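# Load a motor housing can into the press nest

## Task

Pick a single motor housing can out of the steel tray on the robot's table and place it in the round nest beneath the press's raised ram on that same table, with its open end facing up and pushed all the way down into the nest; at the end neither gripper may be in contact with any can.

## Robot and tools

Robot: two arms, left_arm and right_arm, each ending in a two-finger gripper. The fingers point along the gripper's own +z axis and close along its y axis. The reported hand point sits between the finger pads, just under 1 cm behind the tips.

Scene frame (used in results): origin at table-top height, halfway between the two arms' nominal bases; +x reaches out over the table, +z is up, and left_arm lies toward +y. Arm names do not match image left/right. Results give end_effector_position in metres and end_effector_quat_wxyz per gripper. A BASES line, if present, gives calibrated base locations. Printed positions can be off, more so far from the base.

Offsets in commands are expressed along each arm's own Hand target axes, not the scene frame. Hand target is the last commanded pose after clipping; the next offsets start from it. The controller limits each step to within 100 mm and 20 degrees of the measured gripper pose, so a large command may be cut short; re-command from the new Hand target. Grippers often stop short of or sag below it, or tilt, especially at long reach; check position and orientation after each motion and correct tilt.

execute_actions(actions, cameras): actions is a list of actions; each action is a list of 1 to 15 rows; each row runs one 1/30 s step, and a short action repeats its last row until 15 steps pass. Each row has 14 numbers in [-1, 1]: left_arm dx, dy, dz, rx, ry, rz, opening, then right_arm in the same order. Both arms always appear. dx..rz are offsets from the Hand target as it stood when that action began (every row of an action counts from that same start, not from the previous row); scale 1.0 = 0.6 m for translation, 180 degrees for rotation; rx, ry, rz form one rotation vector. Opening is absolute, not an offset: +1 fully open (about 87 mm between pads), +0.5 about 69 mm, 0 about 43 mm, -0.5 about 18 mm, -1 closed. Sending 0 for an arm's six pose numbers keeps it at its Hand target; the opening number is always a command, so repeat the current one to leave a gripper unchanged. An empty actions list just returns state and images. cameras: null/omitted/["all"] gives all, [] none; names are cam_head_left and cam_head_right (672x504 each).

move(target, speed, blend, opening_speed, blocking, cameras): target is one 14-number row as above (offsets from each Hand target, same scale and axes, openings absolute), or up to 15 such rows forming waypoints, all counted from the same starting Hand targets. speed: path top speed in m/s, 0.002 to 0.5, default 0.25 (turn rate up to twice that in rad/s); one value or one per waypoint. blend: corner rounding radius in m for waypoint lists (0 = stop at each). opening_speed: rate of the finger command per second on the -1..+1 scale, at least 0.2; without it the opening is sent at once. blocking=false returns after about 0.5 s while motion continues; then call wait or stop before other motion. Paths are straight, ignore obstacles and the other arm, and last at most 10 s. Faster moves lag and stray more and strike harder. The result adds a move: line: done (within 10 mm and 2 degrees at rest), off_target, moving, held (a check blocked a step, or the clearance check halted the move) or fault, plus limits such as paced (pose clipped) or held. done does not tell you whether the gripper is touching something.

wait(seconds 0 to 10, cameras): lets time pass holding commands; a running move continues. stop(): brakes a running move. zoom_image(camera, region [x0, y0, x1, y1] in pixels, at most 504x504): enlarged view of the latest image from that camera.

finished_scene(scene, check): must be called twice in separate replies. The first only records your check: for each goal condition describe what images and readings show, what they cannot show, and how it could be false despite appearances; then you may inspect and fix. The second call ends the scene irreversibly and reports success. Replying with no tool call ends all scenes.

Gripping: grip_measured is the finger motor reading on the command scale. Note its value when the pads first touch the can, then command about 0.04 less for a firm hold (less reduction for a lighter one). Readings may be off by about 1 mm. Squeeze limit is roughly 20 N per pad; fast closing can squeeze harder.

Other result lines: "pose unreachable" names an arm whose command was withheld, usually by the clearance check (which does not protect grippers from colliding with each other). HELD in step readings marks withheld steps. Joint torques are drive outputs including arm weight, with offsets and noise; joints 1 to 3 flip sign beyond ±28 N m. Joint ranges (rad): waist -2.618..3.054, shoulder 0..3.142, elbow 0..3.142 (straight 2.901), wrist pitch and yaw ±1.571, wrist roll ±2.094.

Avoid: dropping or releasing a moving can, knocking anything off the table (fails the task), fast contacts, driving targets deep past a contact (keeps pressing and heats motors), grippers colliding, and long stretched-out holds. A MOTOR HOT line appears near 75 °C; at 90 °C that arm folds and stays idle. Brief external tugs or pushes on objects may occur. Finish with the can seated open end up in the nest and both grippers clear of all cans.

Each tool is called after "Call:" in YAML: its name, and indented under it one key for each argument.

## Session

Call:
execute_actions:
  actions: []

Call:
zoom_image:
  camera: "cam_head_left"
  region: [60, 130, 260, 290]

Call:
zoom_image:
  camera: "cam_head_right"
  region: [90, 130, 290, 290]

Scene clock: 0.00 s.
left_arm: end_effector_position=(+0.3994, +0.3146, +0.1383) grip_measured=+0.972 end_effector_quat_wxyz=(+0.746, -0.007, +0.664, +0.043) | right_arm: end_effector_position=(+0.3778, -0.2966, +0.1017) grip_measured=+0.978 end_effector_quat_wxyz=(+0.688, -0.004, +0.726, +0.008)
Joint positions: left_arm=[0.01 1.563 0.201 1.479 -0.005 0.047 0.986] | right_arm=[0.114 1.526 0.224 1.248 0.068 0.01 0.989]
Joint velocities: left_arm=[0.027 -0.007 -0.012 -0.022 0.022 -0.022 -0.008] | right_arm=[-0.012 0.007 -0.007 -0.037 -0.051 -0.037 -0.003]
Joint torques (N m): no reading
Heat: left arm: 31 °C; right arm: 37 °C.
Hand target: left_arm +0.4009, +0.3147, +0.1439; +0.752, -0.007, +0.658, +0.043 | right_arm +0.3806, -0.2964, +0.1094; +0.696, -0.004, +0.718, +0.009
Tool commands: left_gripper/opening=+1.0 right_gripper/opening=+1.0

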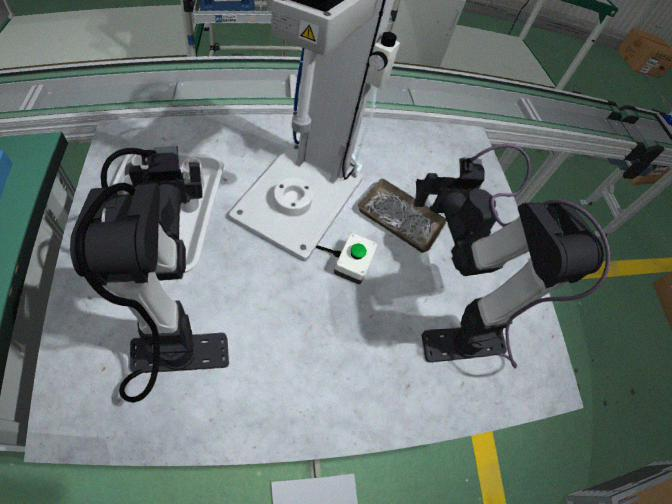

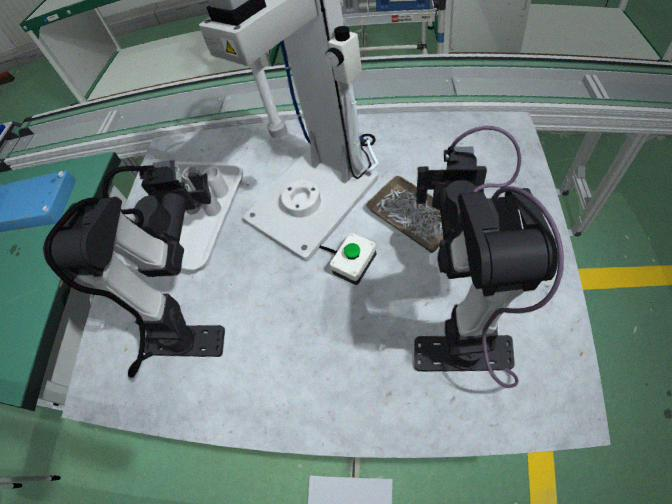

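Scaled by 2.520.

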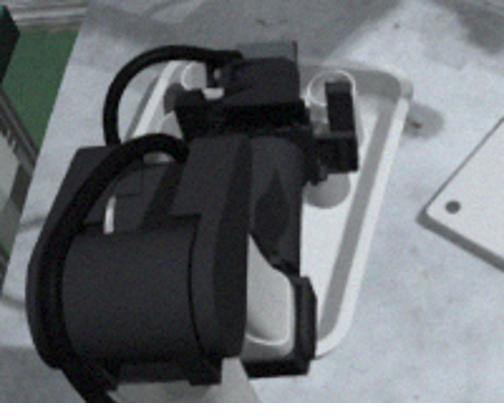

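Scaled by 2.520.

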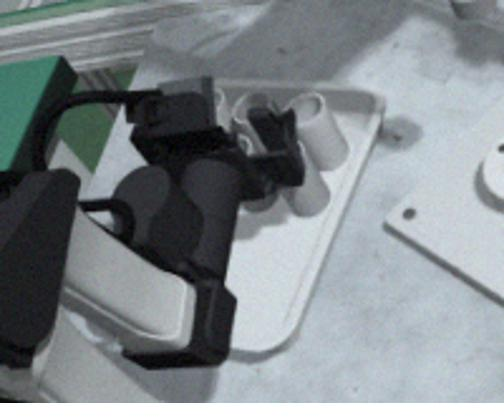

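Call:
move:
  target:
    - [-0.22,0,0,0,0,0,1,0,0,0,0,0,0,1]
    - [-0.25,0,-0.25,0,0,0,1,0,0,0,0,0,0,1]
    - [-0.25,-0.2,-0.25,0,0,0,1,0,0,0,0,0,0,1]
  speed: 0.2
  blend: 0.02

Call:
zoom_image:
  camera: "cam_head_left"
  region: [60, 130, 260, 290]

Call:
zoom_image:
  camera: "cam_head_right"
  region: [90, 130, 290, 290]

Scene clock: 9.03 s.
left_arm: end_effector_position=(+0.2452, +0.1752, +0.2716) grip_measured=+0.972 end_effector_quat_wxyz=(+0.743, -0.022, +0.668, +0.020) | right_arm: end_effector_position=(+0.3778, -0.2966, +0.1017) grip_measured=+0.978 end_effector_quat_wxyz=(+0.688, -0.004, +0.726, +0.008)
Joint positions: left_arm=[-1.264 0.649 0.394 0.603 -1.254 0.325 0.986] | right_arm=[0.114 1.526 0.224 1.248 0.068 0.01 0.989]
Joint velocities: left_arm=[0.007 0.012 -0.022 -0.022 -0.095 -0.037 -0.003] | right_arm=[-0.012 0.002 -0.012 -0.095 -0.007 -0.066 0.008]
Joint torques (N m): left_arm=[0.16 0.84 5.49 1.25 0.17 0.17] | right_arm=[-0.23 -4.42 5.53 1.9 -0.01 0]
Heat: left arm: 32 °C; right arm: 38 °C.
Hand target: left_arm +0.2456, +0.1767, +0.2684; +0.743, -0.023, +0.669, +0.028 | right_arm +0.3806, -0.2964, +0.1094; +0.696, -0.004, +0.718, +0.009
Off the commanded pose: left_arm 0.006 m, 4 deg | right_arm 0.008 m, 1 deg.
move: off_target (left_arm)

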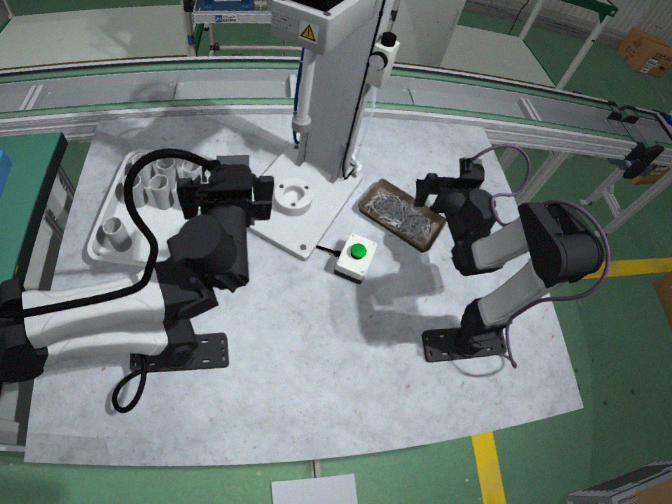

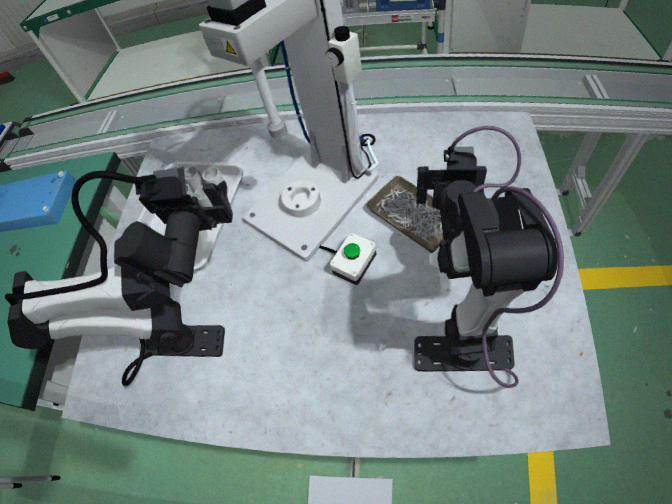

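Scaled by 2.520.

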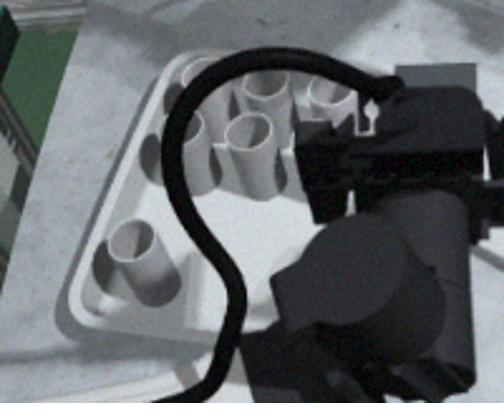

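Scaled by 2.520.

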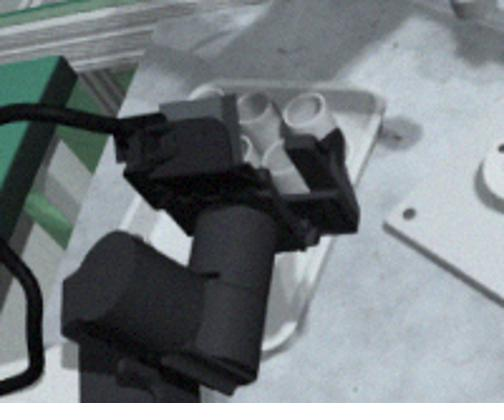

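Call:
move:
  target: [0.05,-0.25,-0.05,0,0,0,1,0,0,0,0,0,0,1]
  speed: 0.2

Call:
zoom_image:
  camera: "cam_head_left"
  region: [80, 130, 220, 280]

Call:
zoom_image:
  camera: "cam_head_right"
  region: [110, 140, 250, 290]

Scene clock: 13.63 s.
left_arm: end_effector_position=(+0.2329, +0.0281, +0.2263) grip_measured=+0.972 end_effector_quat_wxyz=(+0.723, -0.014, +0.691, +0.021) | right_arm: end_effector_position=(+0.3778, -0.2966, +0.1017) grip_measured=+0.978 end_effector_quat_wxyz=(+0.688, -0.004, +0.726, +0.008)
Joint positions: left_arm=[-1.492 1.515 0.625 1.391 -1.476 0.507 0.986] | right_arm=[0.114 1.526 0.224 1.248 0.068 0.01 0.989]
Joint velocities: left_arm=[-0.002 -0.012 0.002 0.037 0.037 0.051 -0.003] | right_arm=[-0.007 0.002 0.002 0.051 -0.051 0.022 -0.008]
Joint torques (N m): left_arm=[-0.49 -4.51 5.94 1.05 0.24 0.17] | right_arm=[-0.21 -4.41 5.53 1.9 -0.01 0]
Heat: left arm: 33 °C; right arm: 38 °C.
Hand target: left_arm +0.2315, +0.0249, +0.2280; +0.739, -0.025, +0.672, +0.027 | right_arm +0.3806, -0.2964, +0.1094; +0.696, -0.004, +0.718, +0.009
Off the commanded pose: left_arm 0.010 m, 4 deg | right_arm 0.008 m, 1 deg.
move: off_target (left_arm)

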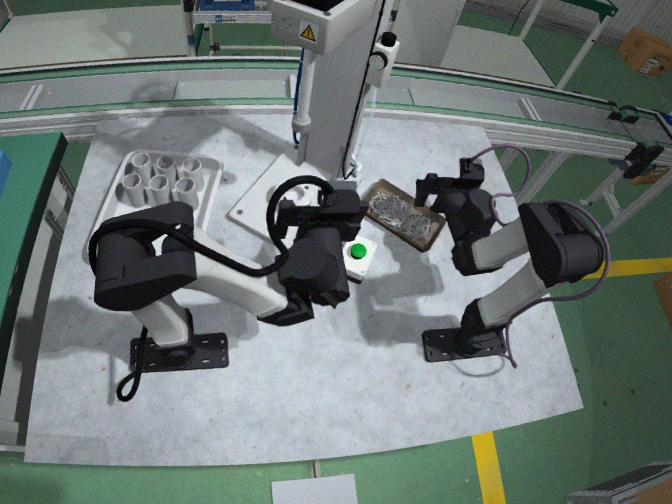

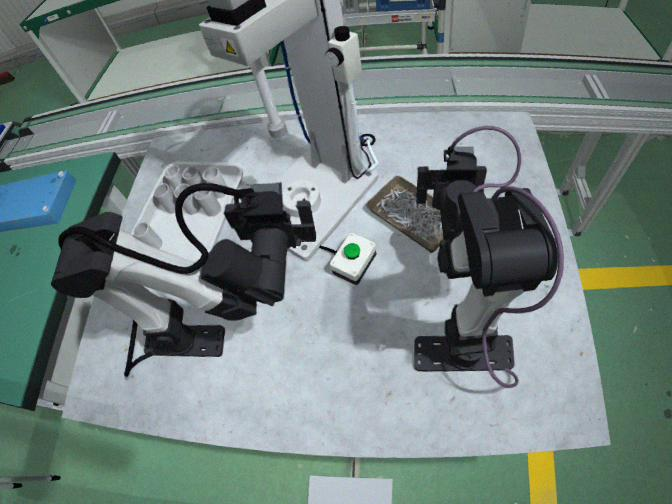

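Scaled by 3.360.

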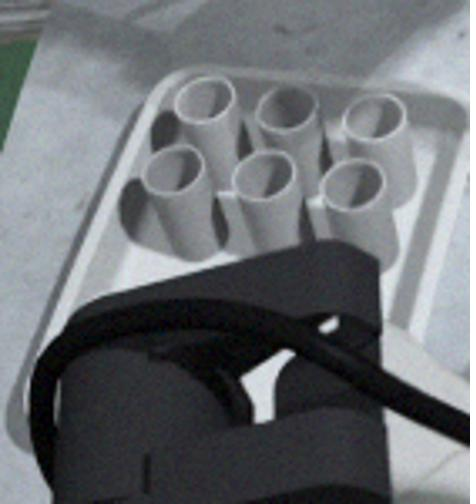

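Scaled by 3.360.

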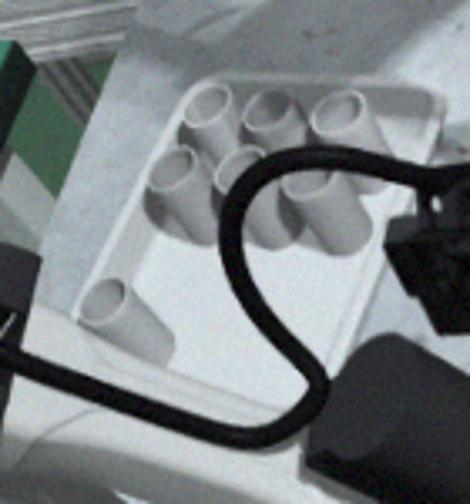

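Call:
move:
  target:
    - [0,0.443,0.06,0,0.04,0,1,0,0,0,0,0,0,1]
    - [0.12,0.443,0.105,0.022,0.078,0,0.4,0,0,0,0,0,0,1]
  speed: 0.2
  blend: 0.02

Call:
zoom_image:
  camera: "cam_head_left"
  region: [80, 130, 240, 280]

Call:
zoom_image:
  camera: "cam_head_right"
  region: [110, 140, 250, 290]

every target must give the same left_gripper/opening; nothing of the call was run
Scene clock: 26.77 s.
left_arm: end_effector_position=(+0.2329, +0.0282, +0.2263) grip_measured=+0.972 end_effector_quat_wxyz=(+0.723, -0.014, +0.691, +0.021) | right_arm: end_effector_position=(+0.3778, -0.2966, +0.1017) grip_measured=+0.978 end_effector_quat_wxyz=(+0.688, -0.004, +0.726, +0.008)
Joint positions: left_arm=[-1.492 1.515 0.625 1.392 -1.476 0.507 0.986] | right_arm=[0.114 1.526 0.224 1.248 0.068 0.01 0.989]
Joint velocities: left_arm=[0.002 -0.002 0.007 0.022 -0.037 -0.095 0.008] | right_arm=[-0.007 0.002 0.012 -0.022 0.066 0.022 -0.003]
Joint torques (N m): left_arm=[-0.44 -4.53 5.93 1.04 0.26 0.17] | right_arm=[-0.23 -4.41 5.53 1.9 -0.01 0]
Heat: left arm: 34 °C; right arm: 39 °C.
Hand target: left_arm +0.2315, +0.0249, +0.2280; +0.739, -0.025, +0.672, +0.027 | right_arm +0.3806, -0.2964, +0.1094; +0.696, -0.004, +0.718, +0.009
Tool commands: left_gripper/opening=+1.0 right_gripper/opening=+1.0
Off the commanded pose: left_arm 0.010 m, 4 deg | right_arm 0.008 m, 1 deg.

Scaled by 3.150.

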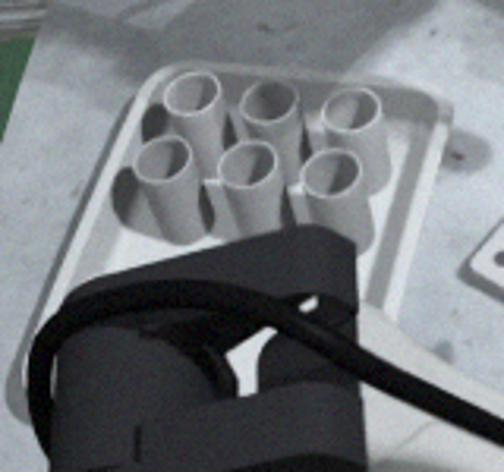

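Scaled by 3.360.

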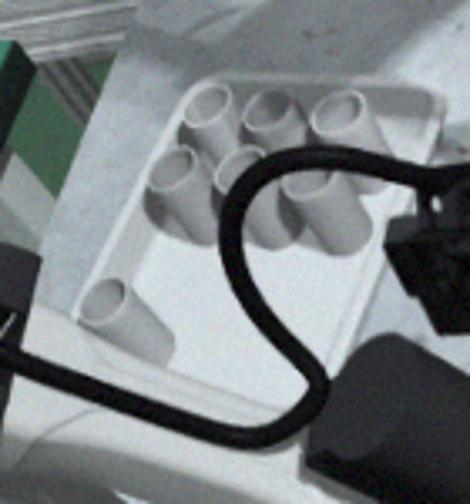

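Call:
move:
  target:
    - [0,0.443,0.06,0,0.04,0,0.4,0,0,0,0,0,0,1]
    - [0.12,0.443,0.105,0.022,0.078,0,0.4,0,0,0,0,0,0,1]
  speed: 0.2
  blend: 0.02

Call:
zoom_image:
  camera: "cam_head_left"
  region: [80, 130, 240, 280]

Call:
zoom_image:
  camera: "cam_head_right"
  region: [110, 140, 250, 290]

Scene clock: 33.07 s.
left_arm: end_effector_position=(+0.2773, +0.2985, +0.1665) grip_measured=+0.400 end_effector_quat_wxyz=(+0.658, +0.011, +0.753, +0.021) | right_arm: end_effector_position=(+0.3778, -0.2966, +0.1017) grip_measured=+0.978 end_effector_quat_wxyz=(+0.688, -0.004, +0.726, +0.008)
Joint positions: left_arm=[0.015 0.304 0.258 -0.089 0.051 0.053 0.7] | right_arm=[0.114 1.526 0.224 1.248 0.068 0.01 0.989]
Joint velocities: left_arm=[0.002 0.002 -0.022 -0.007 -0.007 -0.051 -0.001] | right_arm=[-0.007 0.012 -0.002 0.066 0.022 -0.007 0.008]
Joint torques (N m): left_arm=[0.61 2.33 9.62 1.62 0.2 0.03] | right_arm=[-0.21 -4.41 5.53 1.9 -0.01 0]
Heat: left arm: 35 °C; right arm: 39 °C.
Hand target: left_arm +0.2787, +0.2985, +0.1803; +0.665, +0.012, +0.746, +0.019 | right_arm +0.3806, -0.2964, +0.1094; +0.696, -0.004, +0.718, +0.009
Off the commanded pose: left_arm 0.007 m, 3 deg | right_arm 0.008 m, 1 deg.
move: off_target (left_arm); limits=paced

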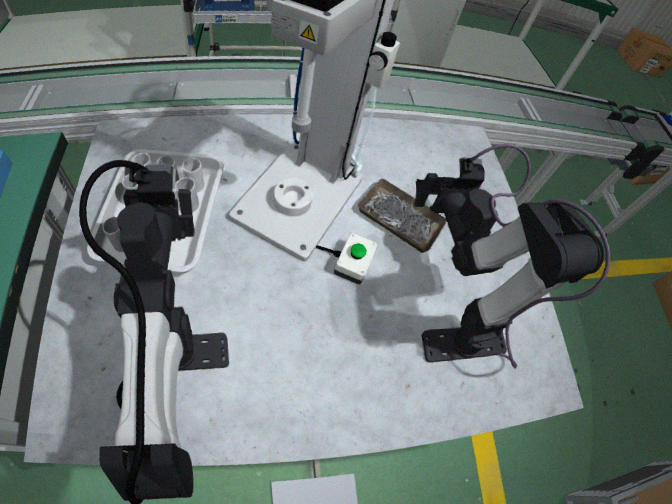

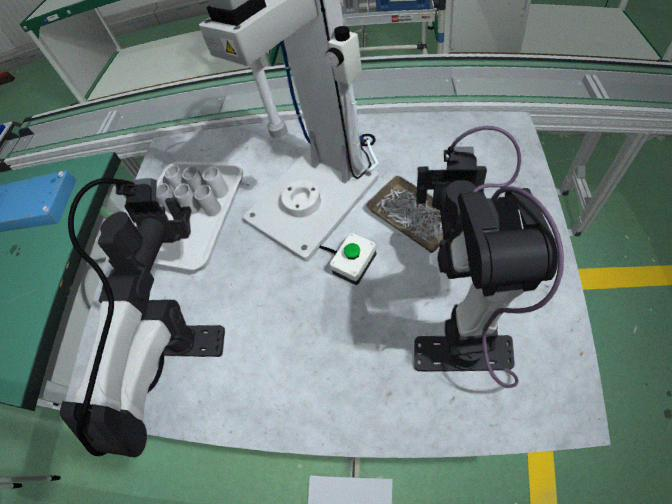

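Scaled by 3.150.

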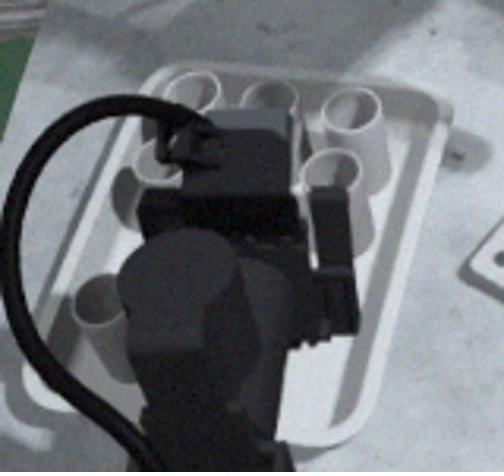

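Scaled by 3.360.

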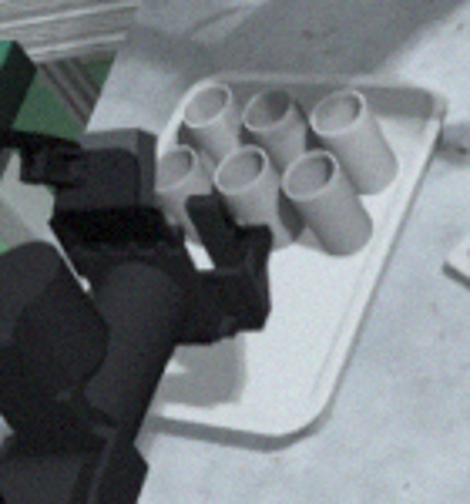

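Call:
move:
  target: [0.15,0,0.017,0,0,0,0.4,0,0,0,0,0,0,1]
  speed: 0.15

Call:
zoom_image:
  camera: "cam_head_left"
  region: [80, 130, 240, 280]

Call:
zoom_image:
  camera: "cam_head_right"
  region: [110, 140, 250, 290]

Scene clock: 42.70 s.
left_arm: end_effector_position=(+0.2764, +0.3029, +0.0929) grip_measured=+0.400 end_effector_quat_wxyz=(+0.635, +0.008, +0.772, +0.017) | right_arm: end_effector_position=(+0.3778, -0.2966, +0.1017) grip_measured=+0.978 end_effector_quat_wxyz=(+0.688, -0.004, +0.726, +0.008)
Joint positions: left_arm=[0.062 0.302 0.021 0.087 0.096 0.056 0.7] | right_arm=[0.114 1.526 0.224 1.248 0.068 0.01 0.989]
Joint velocities: left_arm=[-0.007 -0.002 -0.017 0.007 0.051 -0.095 0.001] | right_arm=[-0.002 0.022 0.012 -0.007 0.007 0.095 -0.008]
Joint torques (N m): left_arm=[0.81 2.19 6.06 1.84 0.21 0.16] | right_arm=[-0.23 -4.41 5.53 1.9 -0.01 -0.01]
Heat: left arm: 38 °C; right arm: 40 °C.
Hand target: left_arm +0.2773, +0.3035, +0.0897; +0.665, +0.012, +0.746, +0.020 | right_arm +0.3806, -0.2964, +0.1094; +0.696, -0.004, +0.718, +0.009
Off the commanded pose: left_arm 0.004 m, 5 deg | right_arm 0.008 m, 1 deg.
joint sent to its limit (left arm) — joint 3 (elbow), lower limit, where the elbow is as bent as it goes. The joint targets are off in orientation, not in position.
move: off_target (left_arm)

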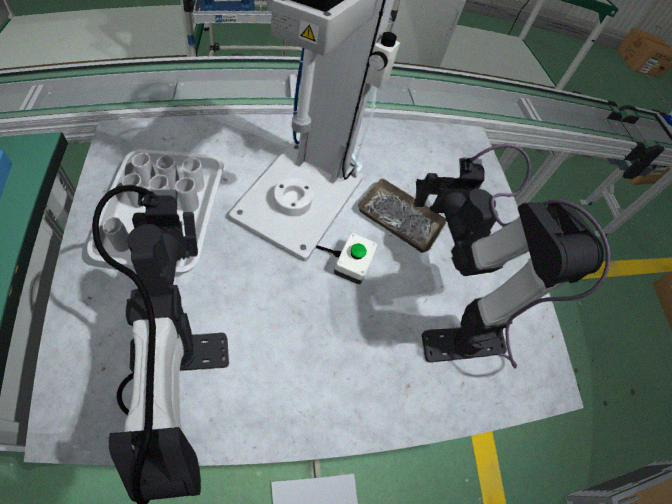

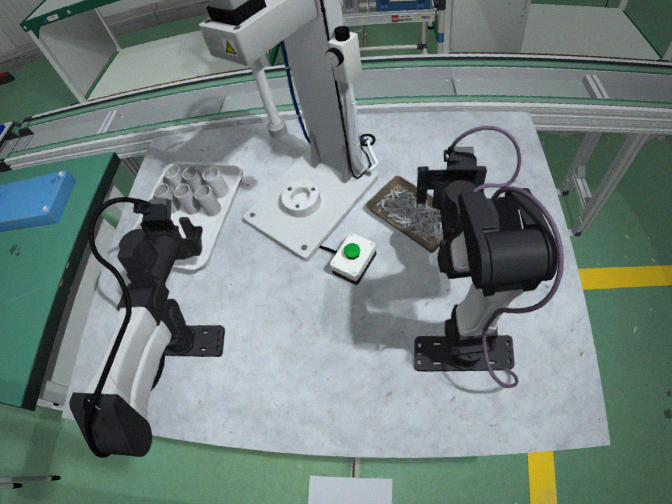

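Scaled by 3.150.

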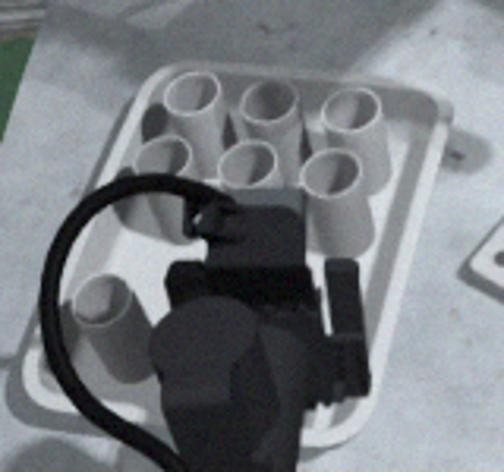

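Scaled by 3.360.

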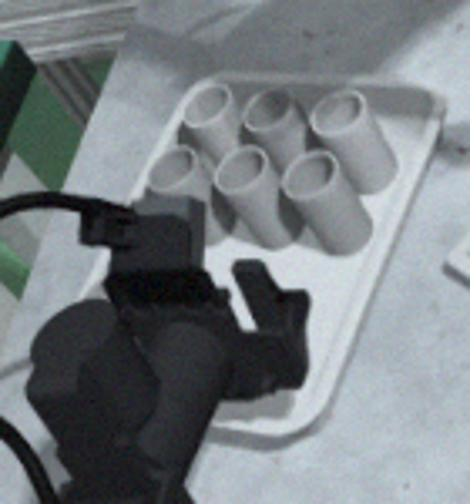

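Call:
move:
  target: [0,-0.06,0.05,0,0,0,0.4,0,0,0,0,0,0,1]
  speed: 0.15

Call:
zoom_image:
  camera: "cam_head_left"
  region: [80, 130, 240, 280]

Call:
zoom_image:
  camera: "cam_head_right"
  region: [110, 140, 250, 290]

Scene clock: 52.70 s.
left_arm: end_effector_position=(+0.3098, +0.2672, +0.0849) grip_measured=+0.400 end_effector_quat_wxyz=(+0.638, +0.012, +0.770, +0.017) | right_arm: end_effector_position=(+0.3778, -0.2966, +0.1017) grip_measured=+0.978 end_effector_quat_wxyz=(+0.688, -0.004, +0.726, +0.008)
Joint positions: left_arm=[-0.246 0.833 0.021 0.621 -0.202 0.004 0.7] | right_arm=[0.114 1.526 0.224 1.248 0.068 0.01 0.989]
Joint velocities: left_arm=[0.012 -0.007 0.007 0.007 -0.022 0.066 0.001] | right_arm=[0.002 -0.002 -0.027 -0.007 -0.022 -0.022 -0.003]
Joint torques (N m): left_arm=[-0.59 -0.05 5.23 1.85 -0.02 -0.09] | right_arm=[-0.21 -4.42 5.53 1.9 -0.01 -0.01]
Heat: left arm: 38 °C; right arm: 40 °C.
Hand target: left_arm +0.3088, +0.2666, +0.0829; +0.665, +0.008, +0.747, +0.014 | right_arm +0.3806, -0.2964, +0.1094; +0.696, -0.004, +0.718, +0.009
Off the commanded pose: left_arm 0.003 m, 4 deg | right_arm 0.008 m, 1 deg.
joint sent to its limit (left arm) — joint 3 (elbow), lower limit, where the elbow is as bent as it goes. The joint targets are off in orientation, not in position.
move: off_target (left_arm)

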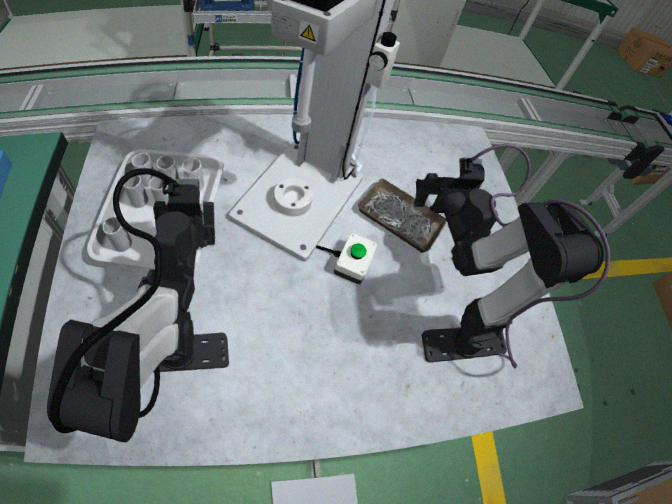

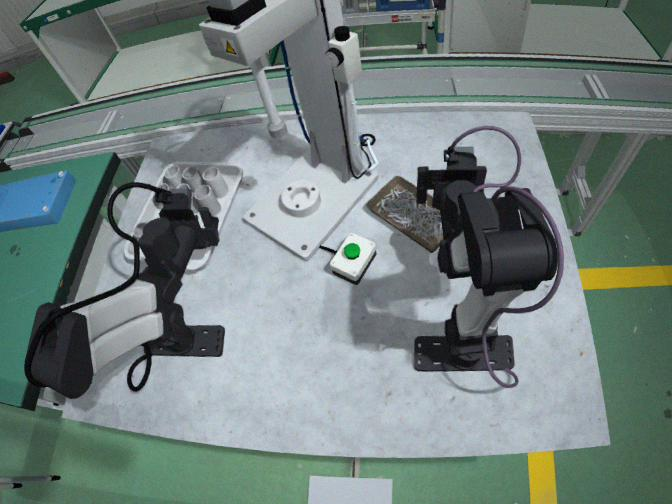

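Scaled by 3.150.

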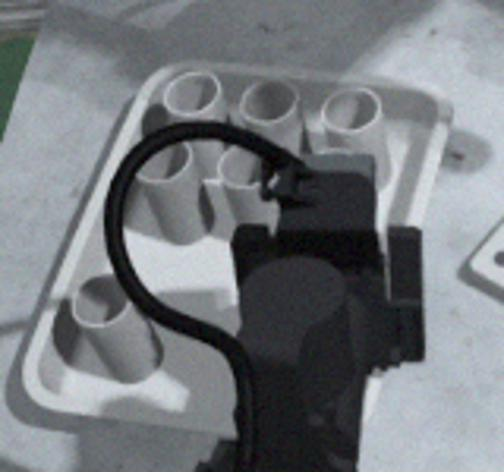

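Scaled by 3.360.

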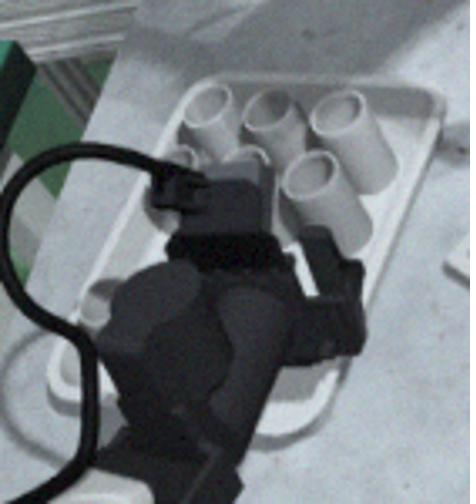

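Call:
move:
  target:
    - [-0.21,0,-0.05,0,0,0,0.5,0,0,0,0,0,0,1]
    - [-0.22,0.24,-0.055,-0.067,0,0,0.5,0,0,0,0,0,0,1]
  speed: 0.2
  blend: 0.02

Call:
zoom_image:
  camera: "cam_head_left"
  region: [60, 130, 220, 280]

Call:
zoom_image:
  camera: "cam_head_right"
  region: [90, 140, 230, 290]

Scene clock: 92.10 s.
left_arm: end_effector_position=(+0.2873, +0.4014, +0.2065) grip_measured=+0.500 end_effector_quat_wxyz=(+0.646, -0.062, +0.754, +0.096) | right_arm: end_effector_position=(+0.3778, -0.2966, +0.1017) grip_measured=+0.978 end_effector_quat_wxyz=(+0.688, -0.004, +0.726, +0.008)
Joint positions: left_arm=[0.556 0.606 0.449 -0.001 0.376 0.124 0.75] | right_arm=[0.114 1.526 0.224 1.248 0.068 0.01 0.989]
Joint velocities: left_arm=[0.007 -0.012 0.017 0.022 0.051 -0.007 0.01] | right_arm=[0.012 -0.012 -0.002 -0.037 0.037 -0.066 0.013]
Joint torques (N m): left_arm=[0.69 0.58 9.65 1.79 0.23 0.14] | right_arm=[-0.21 -4.41 5.53 1.9 -0.01 -0.01]
Heat: left arm: 38 °C; right arm: 40 °C.
Hand target: left_arm +0.2910, +0.4045, +0.2264; +0.661, -0.050, +0.741, +0.106 | right_arm +0.3806, -0.2964, +0.1094; +0.696, -0.004, +0.718, +0.009
Off the commanded pose: left_arm 0.017 m, 2 deg | right_arm 0.008 m, 1 deg.
move: off_target (left_arm)

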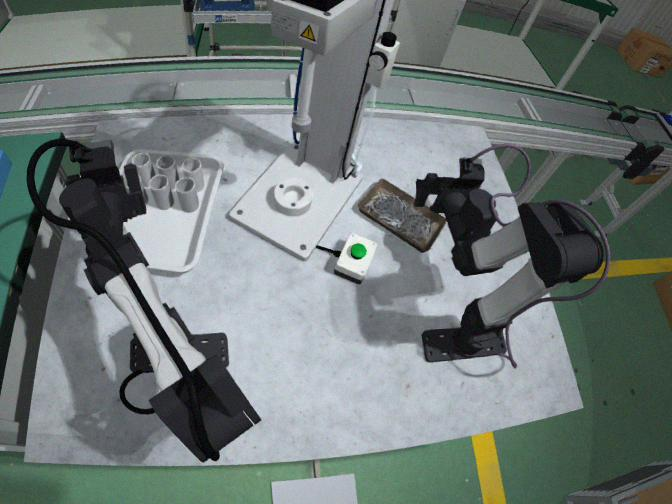

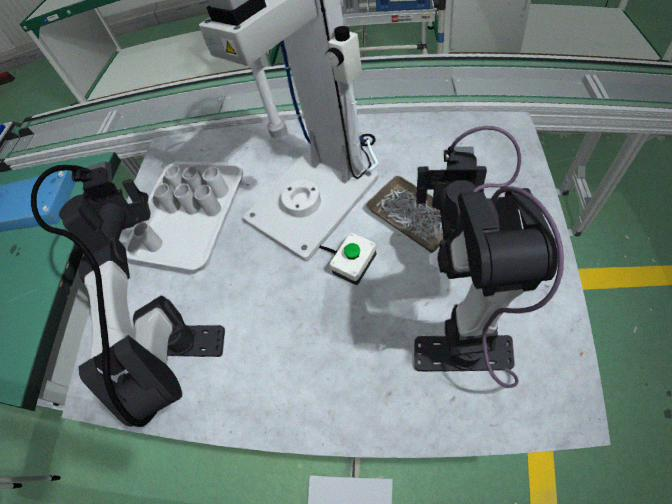

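Scaled by 3.150.

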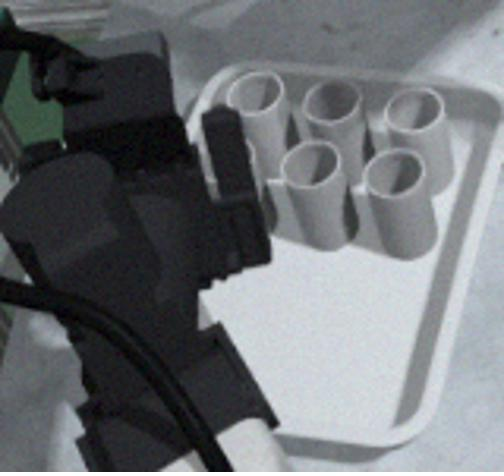

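Scaled by 3.360.

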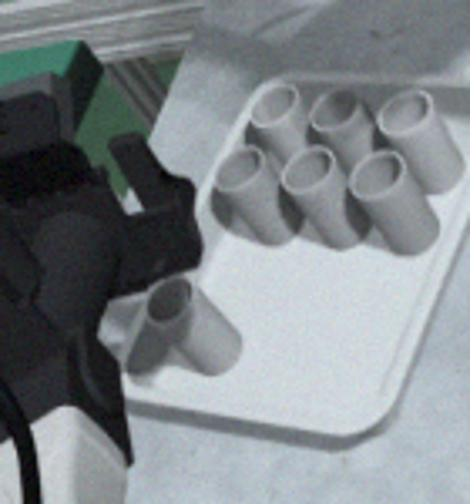

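Call:
move:
  target: [0.14,0,-0.01,0,0,0,0.5,0,0,0,0,0,0,1]
  speed: 0.12

Call:
zoom_image:
  camera: "cam_head_left"
  region: [60, 130, 220, 280]

Call:
zoom_image:
  camera: "cam_head_right"
  region: [90, 140, 230, 290]

Scene clock: 97.97 s.
left_arm: end_effector_position=(+0.2735, +0.4079, +0.1434) grip_measured=+0.500 end_effector_quat_wxyz=(+0.657, -0.055, +0.744, +0.104) | right_arm: end_effector_position=(+0.3778, -0.2966, +0.1017) grip_measured=+0.978 end_effector_quat_wxyz=(+0.688, -0.004, +0.726, +0.008)
Joint positions: left_arm=[0.667 0.555 0.162 0.264 0.485 0.144 0.75] | right_arm=[0.114 1.526 0.224 1.248 0.068 0.01 0.989]
Joint velocities: left_arm=[0.012 -0.012 0.007 -0.022 0.051 0.007 -0.01] | right_arm=[-0.022 -0.002 -0.012 -0.066 -0.095 -0.022 0.008]
Joint torques (N m): left_arm=[0.68 0.28 6.06 1.75 0.2 0.12] | right_arm=[-0.23 -4.41 5.53 1.9 -0.01 -0.01]
Heat: left arm: 40 °C; right arm: 40 °C.
Hand target: left_arm +0.2735, +0.4087, +0.1439; +0.660, -0.049, +0.742, +0.108 | right_arm +0.3806, -0.2964, +0.1094; +0.696, -0.004, +0.718, +0.009
Off the commanded pose: left_arm 0.002 m, 1 deg | right_arm 0.008 m, 1 deg.
move: done

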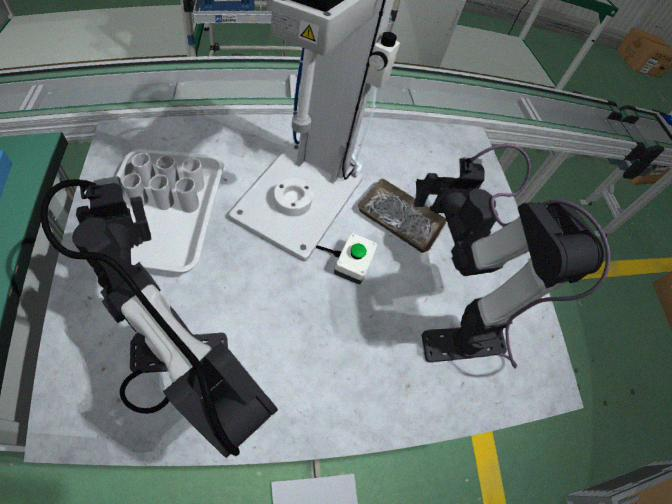

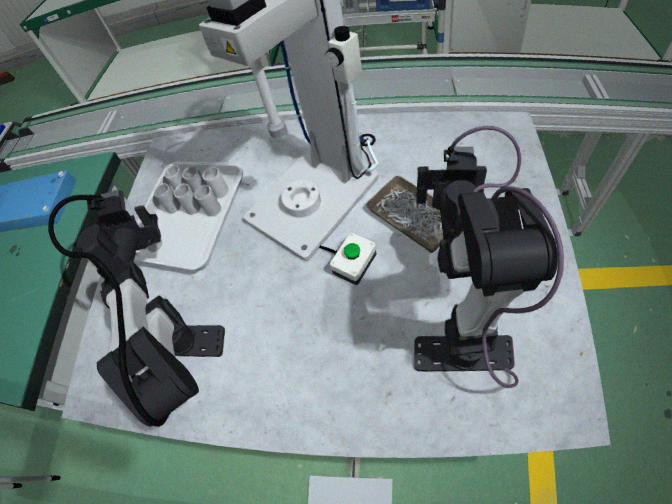

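Scaled by 3.150.

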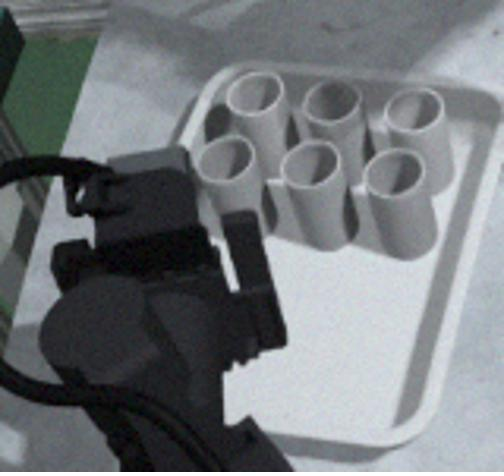

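Scaled by 3.360.

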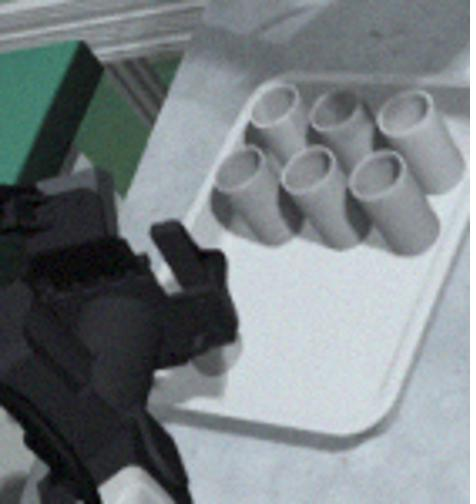

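Call:
move:
  target: [0.0,0.022,0.045,0,0,0,0.6,0,0,0,0,0,0,1]
  speed: 0.12

Call:
zoom_image:
  camera: "cam_head_left"
  region: [60, 150, 180, 270]

Call:
zoom_image:
  camera: "cam_head_right"
  region: [90, 160, 200, 270]

Scene clock: 105.43 s.
left_arm: end_effector_position=(+0.2916, +0.4238, +0.1267) grip_measured=+0.600 end_effector_quat_wxyz=(+0.649, -0.059, +0.752, +0.098) | right_arm: end_effector_position=(+0.3778, -0.2966, +0.1017) grip_measured=+0.978 end_effector_quat_wxyz=(+0.688, -0.004, +0.726, +0.008)
Joint positions: left_arm=[0.667 0.826 0.162 0.507 0.486 0.146 0.8] | right_arm=[0.114 1.526 0.224 1.248 0.068 0.01 0.989]
Joint velocities: left_arm=[0.002 0.017 -0.012 -0.066 0.007 -0.022 0.002] | right_arm=[0.002 0.002 -0.012 0.051 0.051 -0.037 0.008]
Joint torques (N m): left_arm=[-0.01 -0.42 8.49 1.77 0.19 0.14] | right_arm=[-0.21 -4.42 5.53 1.9 -0.01 0]
Heat: left arm: 40 °C; right arm: 40 °C.
Hand target: left_arm +0.2972, +0.4282, +0.1415; +0.660, -0.049, +0.741, +0.108 | right_arm +0.3806, -0.2964, +0.1094; +0.696, -0.004, +0.718, +0.009
Off the commanded pose: left_arm 0.017 m, 2 deg | right_arm 0.008 m, 1 deg.
move: off_target (left_arm)

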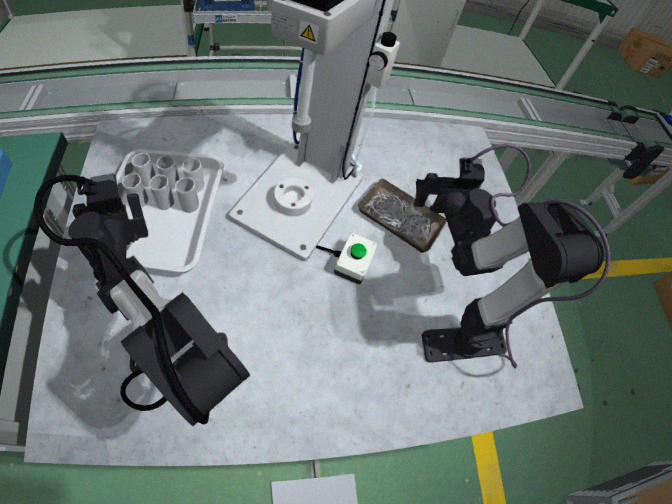

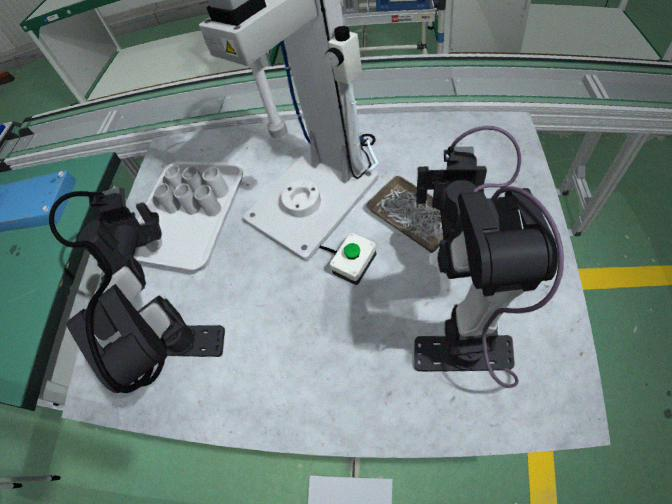

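Scaled by 4.200.

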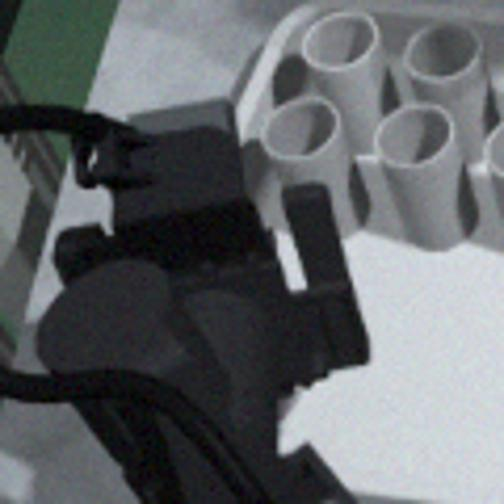

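Scaled by 4.582.

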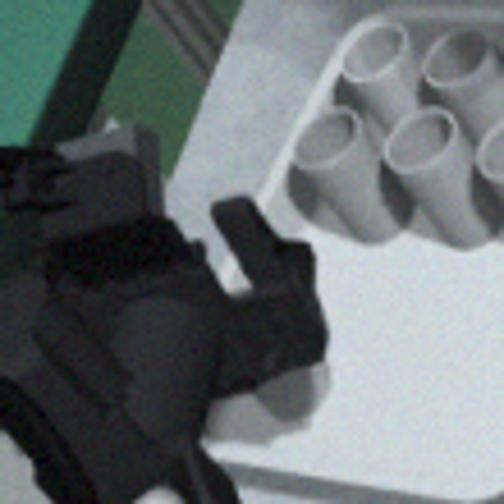

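Call:
move:
  target:
    - [0.0,0.012,-0.038,0,0,0,0.6,0,0,0,0,0,0,1]
    - [0.06,0.012,-0.034,0,0,0,0.6,0,0,0,0,0,0,1]
  speed: 0.06

Call:
zoom_image:
  camera: "cam_head_left"
  region: [60, 150, 180, 270]

Call:
zoom_image:
  camera: "cam_head_right"
  region: [90, 160, 200, 270]

Scene clock: 117.40 s.
left_arm: end_effector_position=(+0.2716, +0.4335, +0.1102) grip_measured=+0.600 end_effector_quat_wxyz=(+0.658, -0.051, +0.743, +0.108) | right_arm: end_effector_position=(+0.3778, -0.2966, +0.1017) grip_measured=+0.978 end_effector_quat_wxyz=(+0.688, -0.004, +0.726, +0.008)
Joint positions: left_arm=[0.816 0.85 0.064 0.648 0.633 0.177 0.8] | right_arm=[0.114 1.526 0.224 1.248 0.068 0.01 0.989]
Joint velocities: left_arm=[-0.017 0.032 -0.012 -0.051 0.051 0.037 0.011] | right_arm=[-0.002 0.002 -0.002 -0.095 0.007 0.022 -0.003]
Joint torques (N m): left_arm=[0.69 -0.18 5.12 1.72 0.27 0.11] | right_arm=[-0.23 -4.42 5.55 1.9 -0.01 0]
Heat: left arm: 41 °C; right arm: 40 °C.
Hand target: left_arm +0.2705, +0.4334, +0.1083; +0.659, -0.047, +0.743, +0.110 | right_arm +0.3806, -0.2964, +0.1094; +0.696, -0.004, +0.718, +0.009
Off the commanded pose: left_arm 0.002 m, 0 deg | right_arm 0.008 m, 1 deg.
move: done

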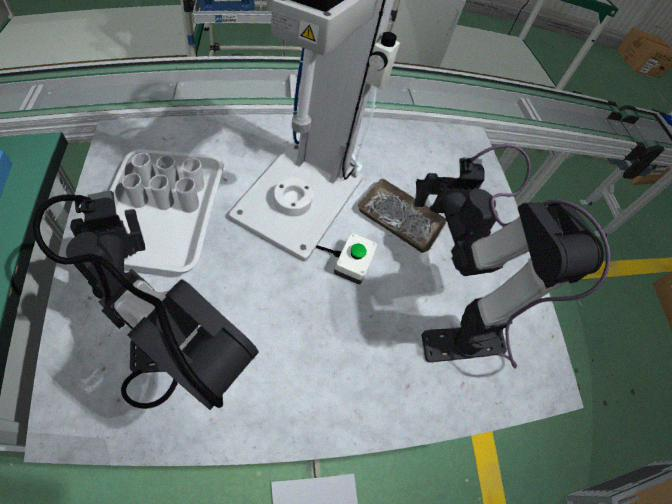

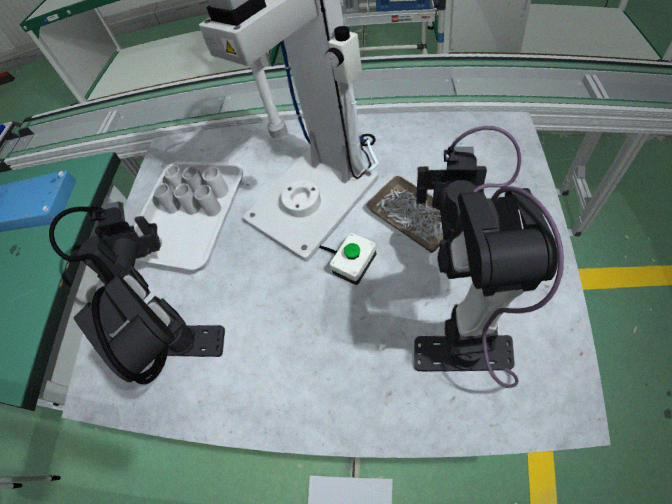

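Scaled by 4.200.

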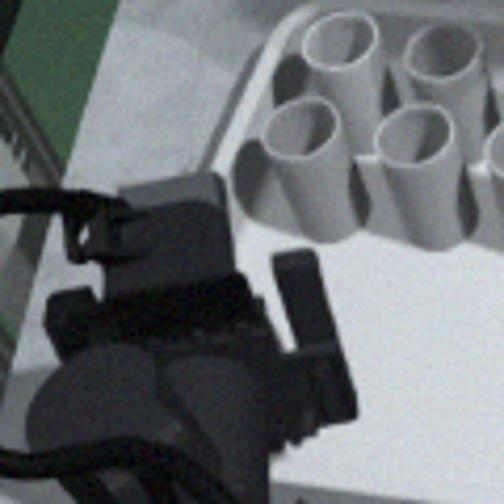

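Scaled by 4.582.

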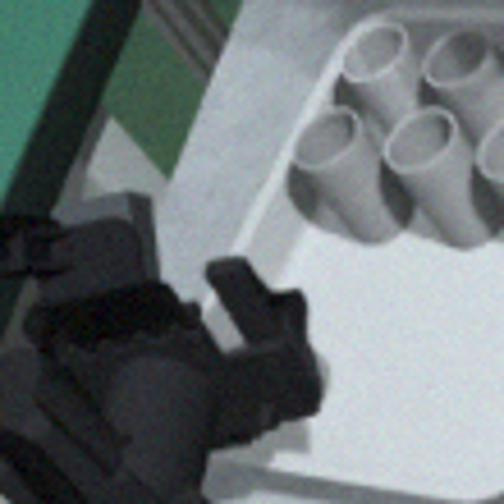

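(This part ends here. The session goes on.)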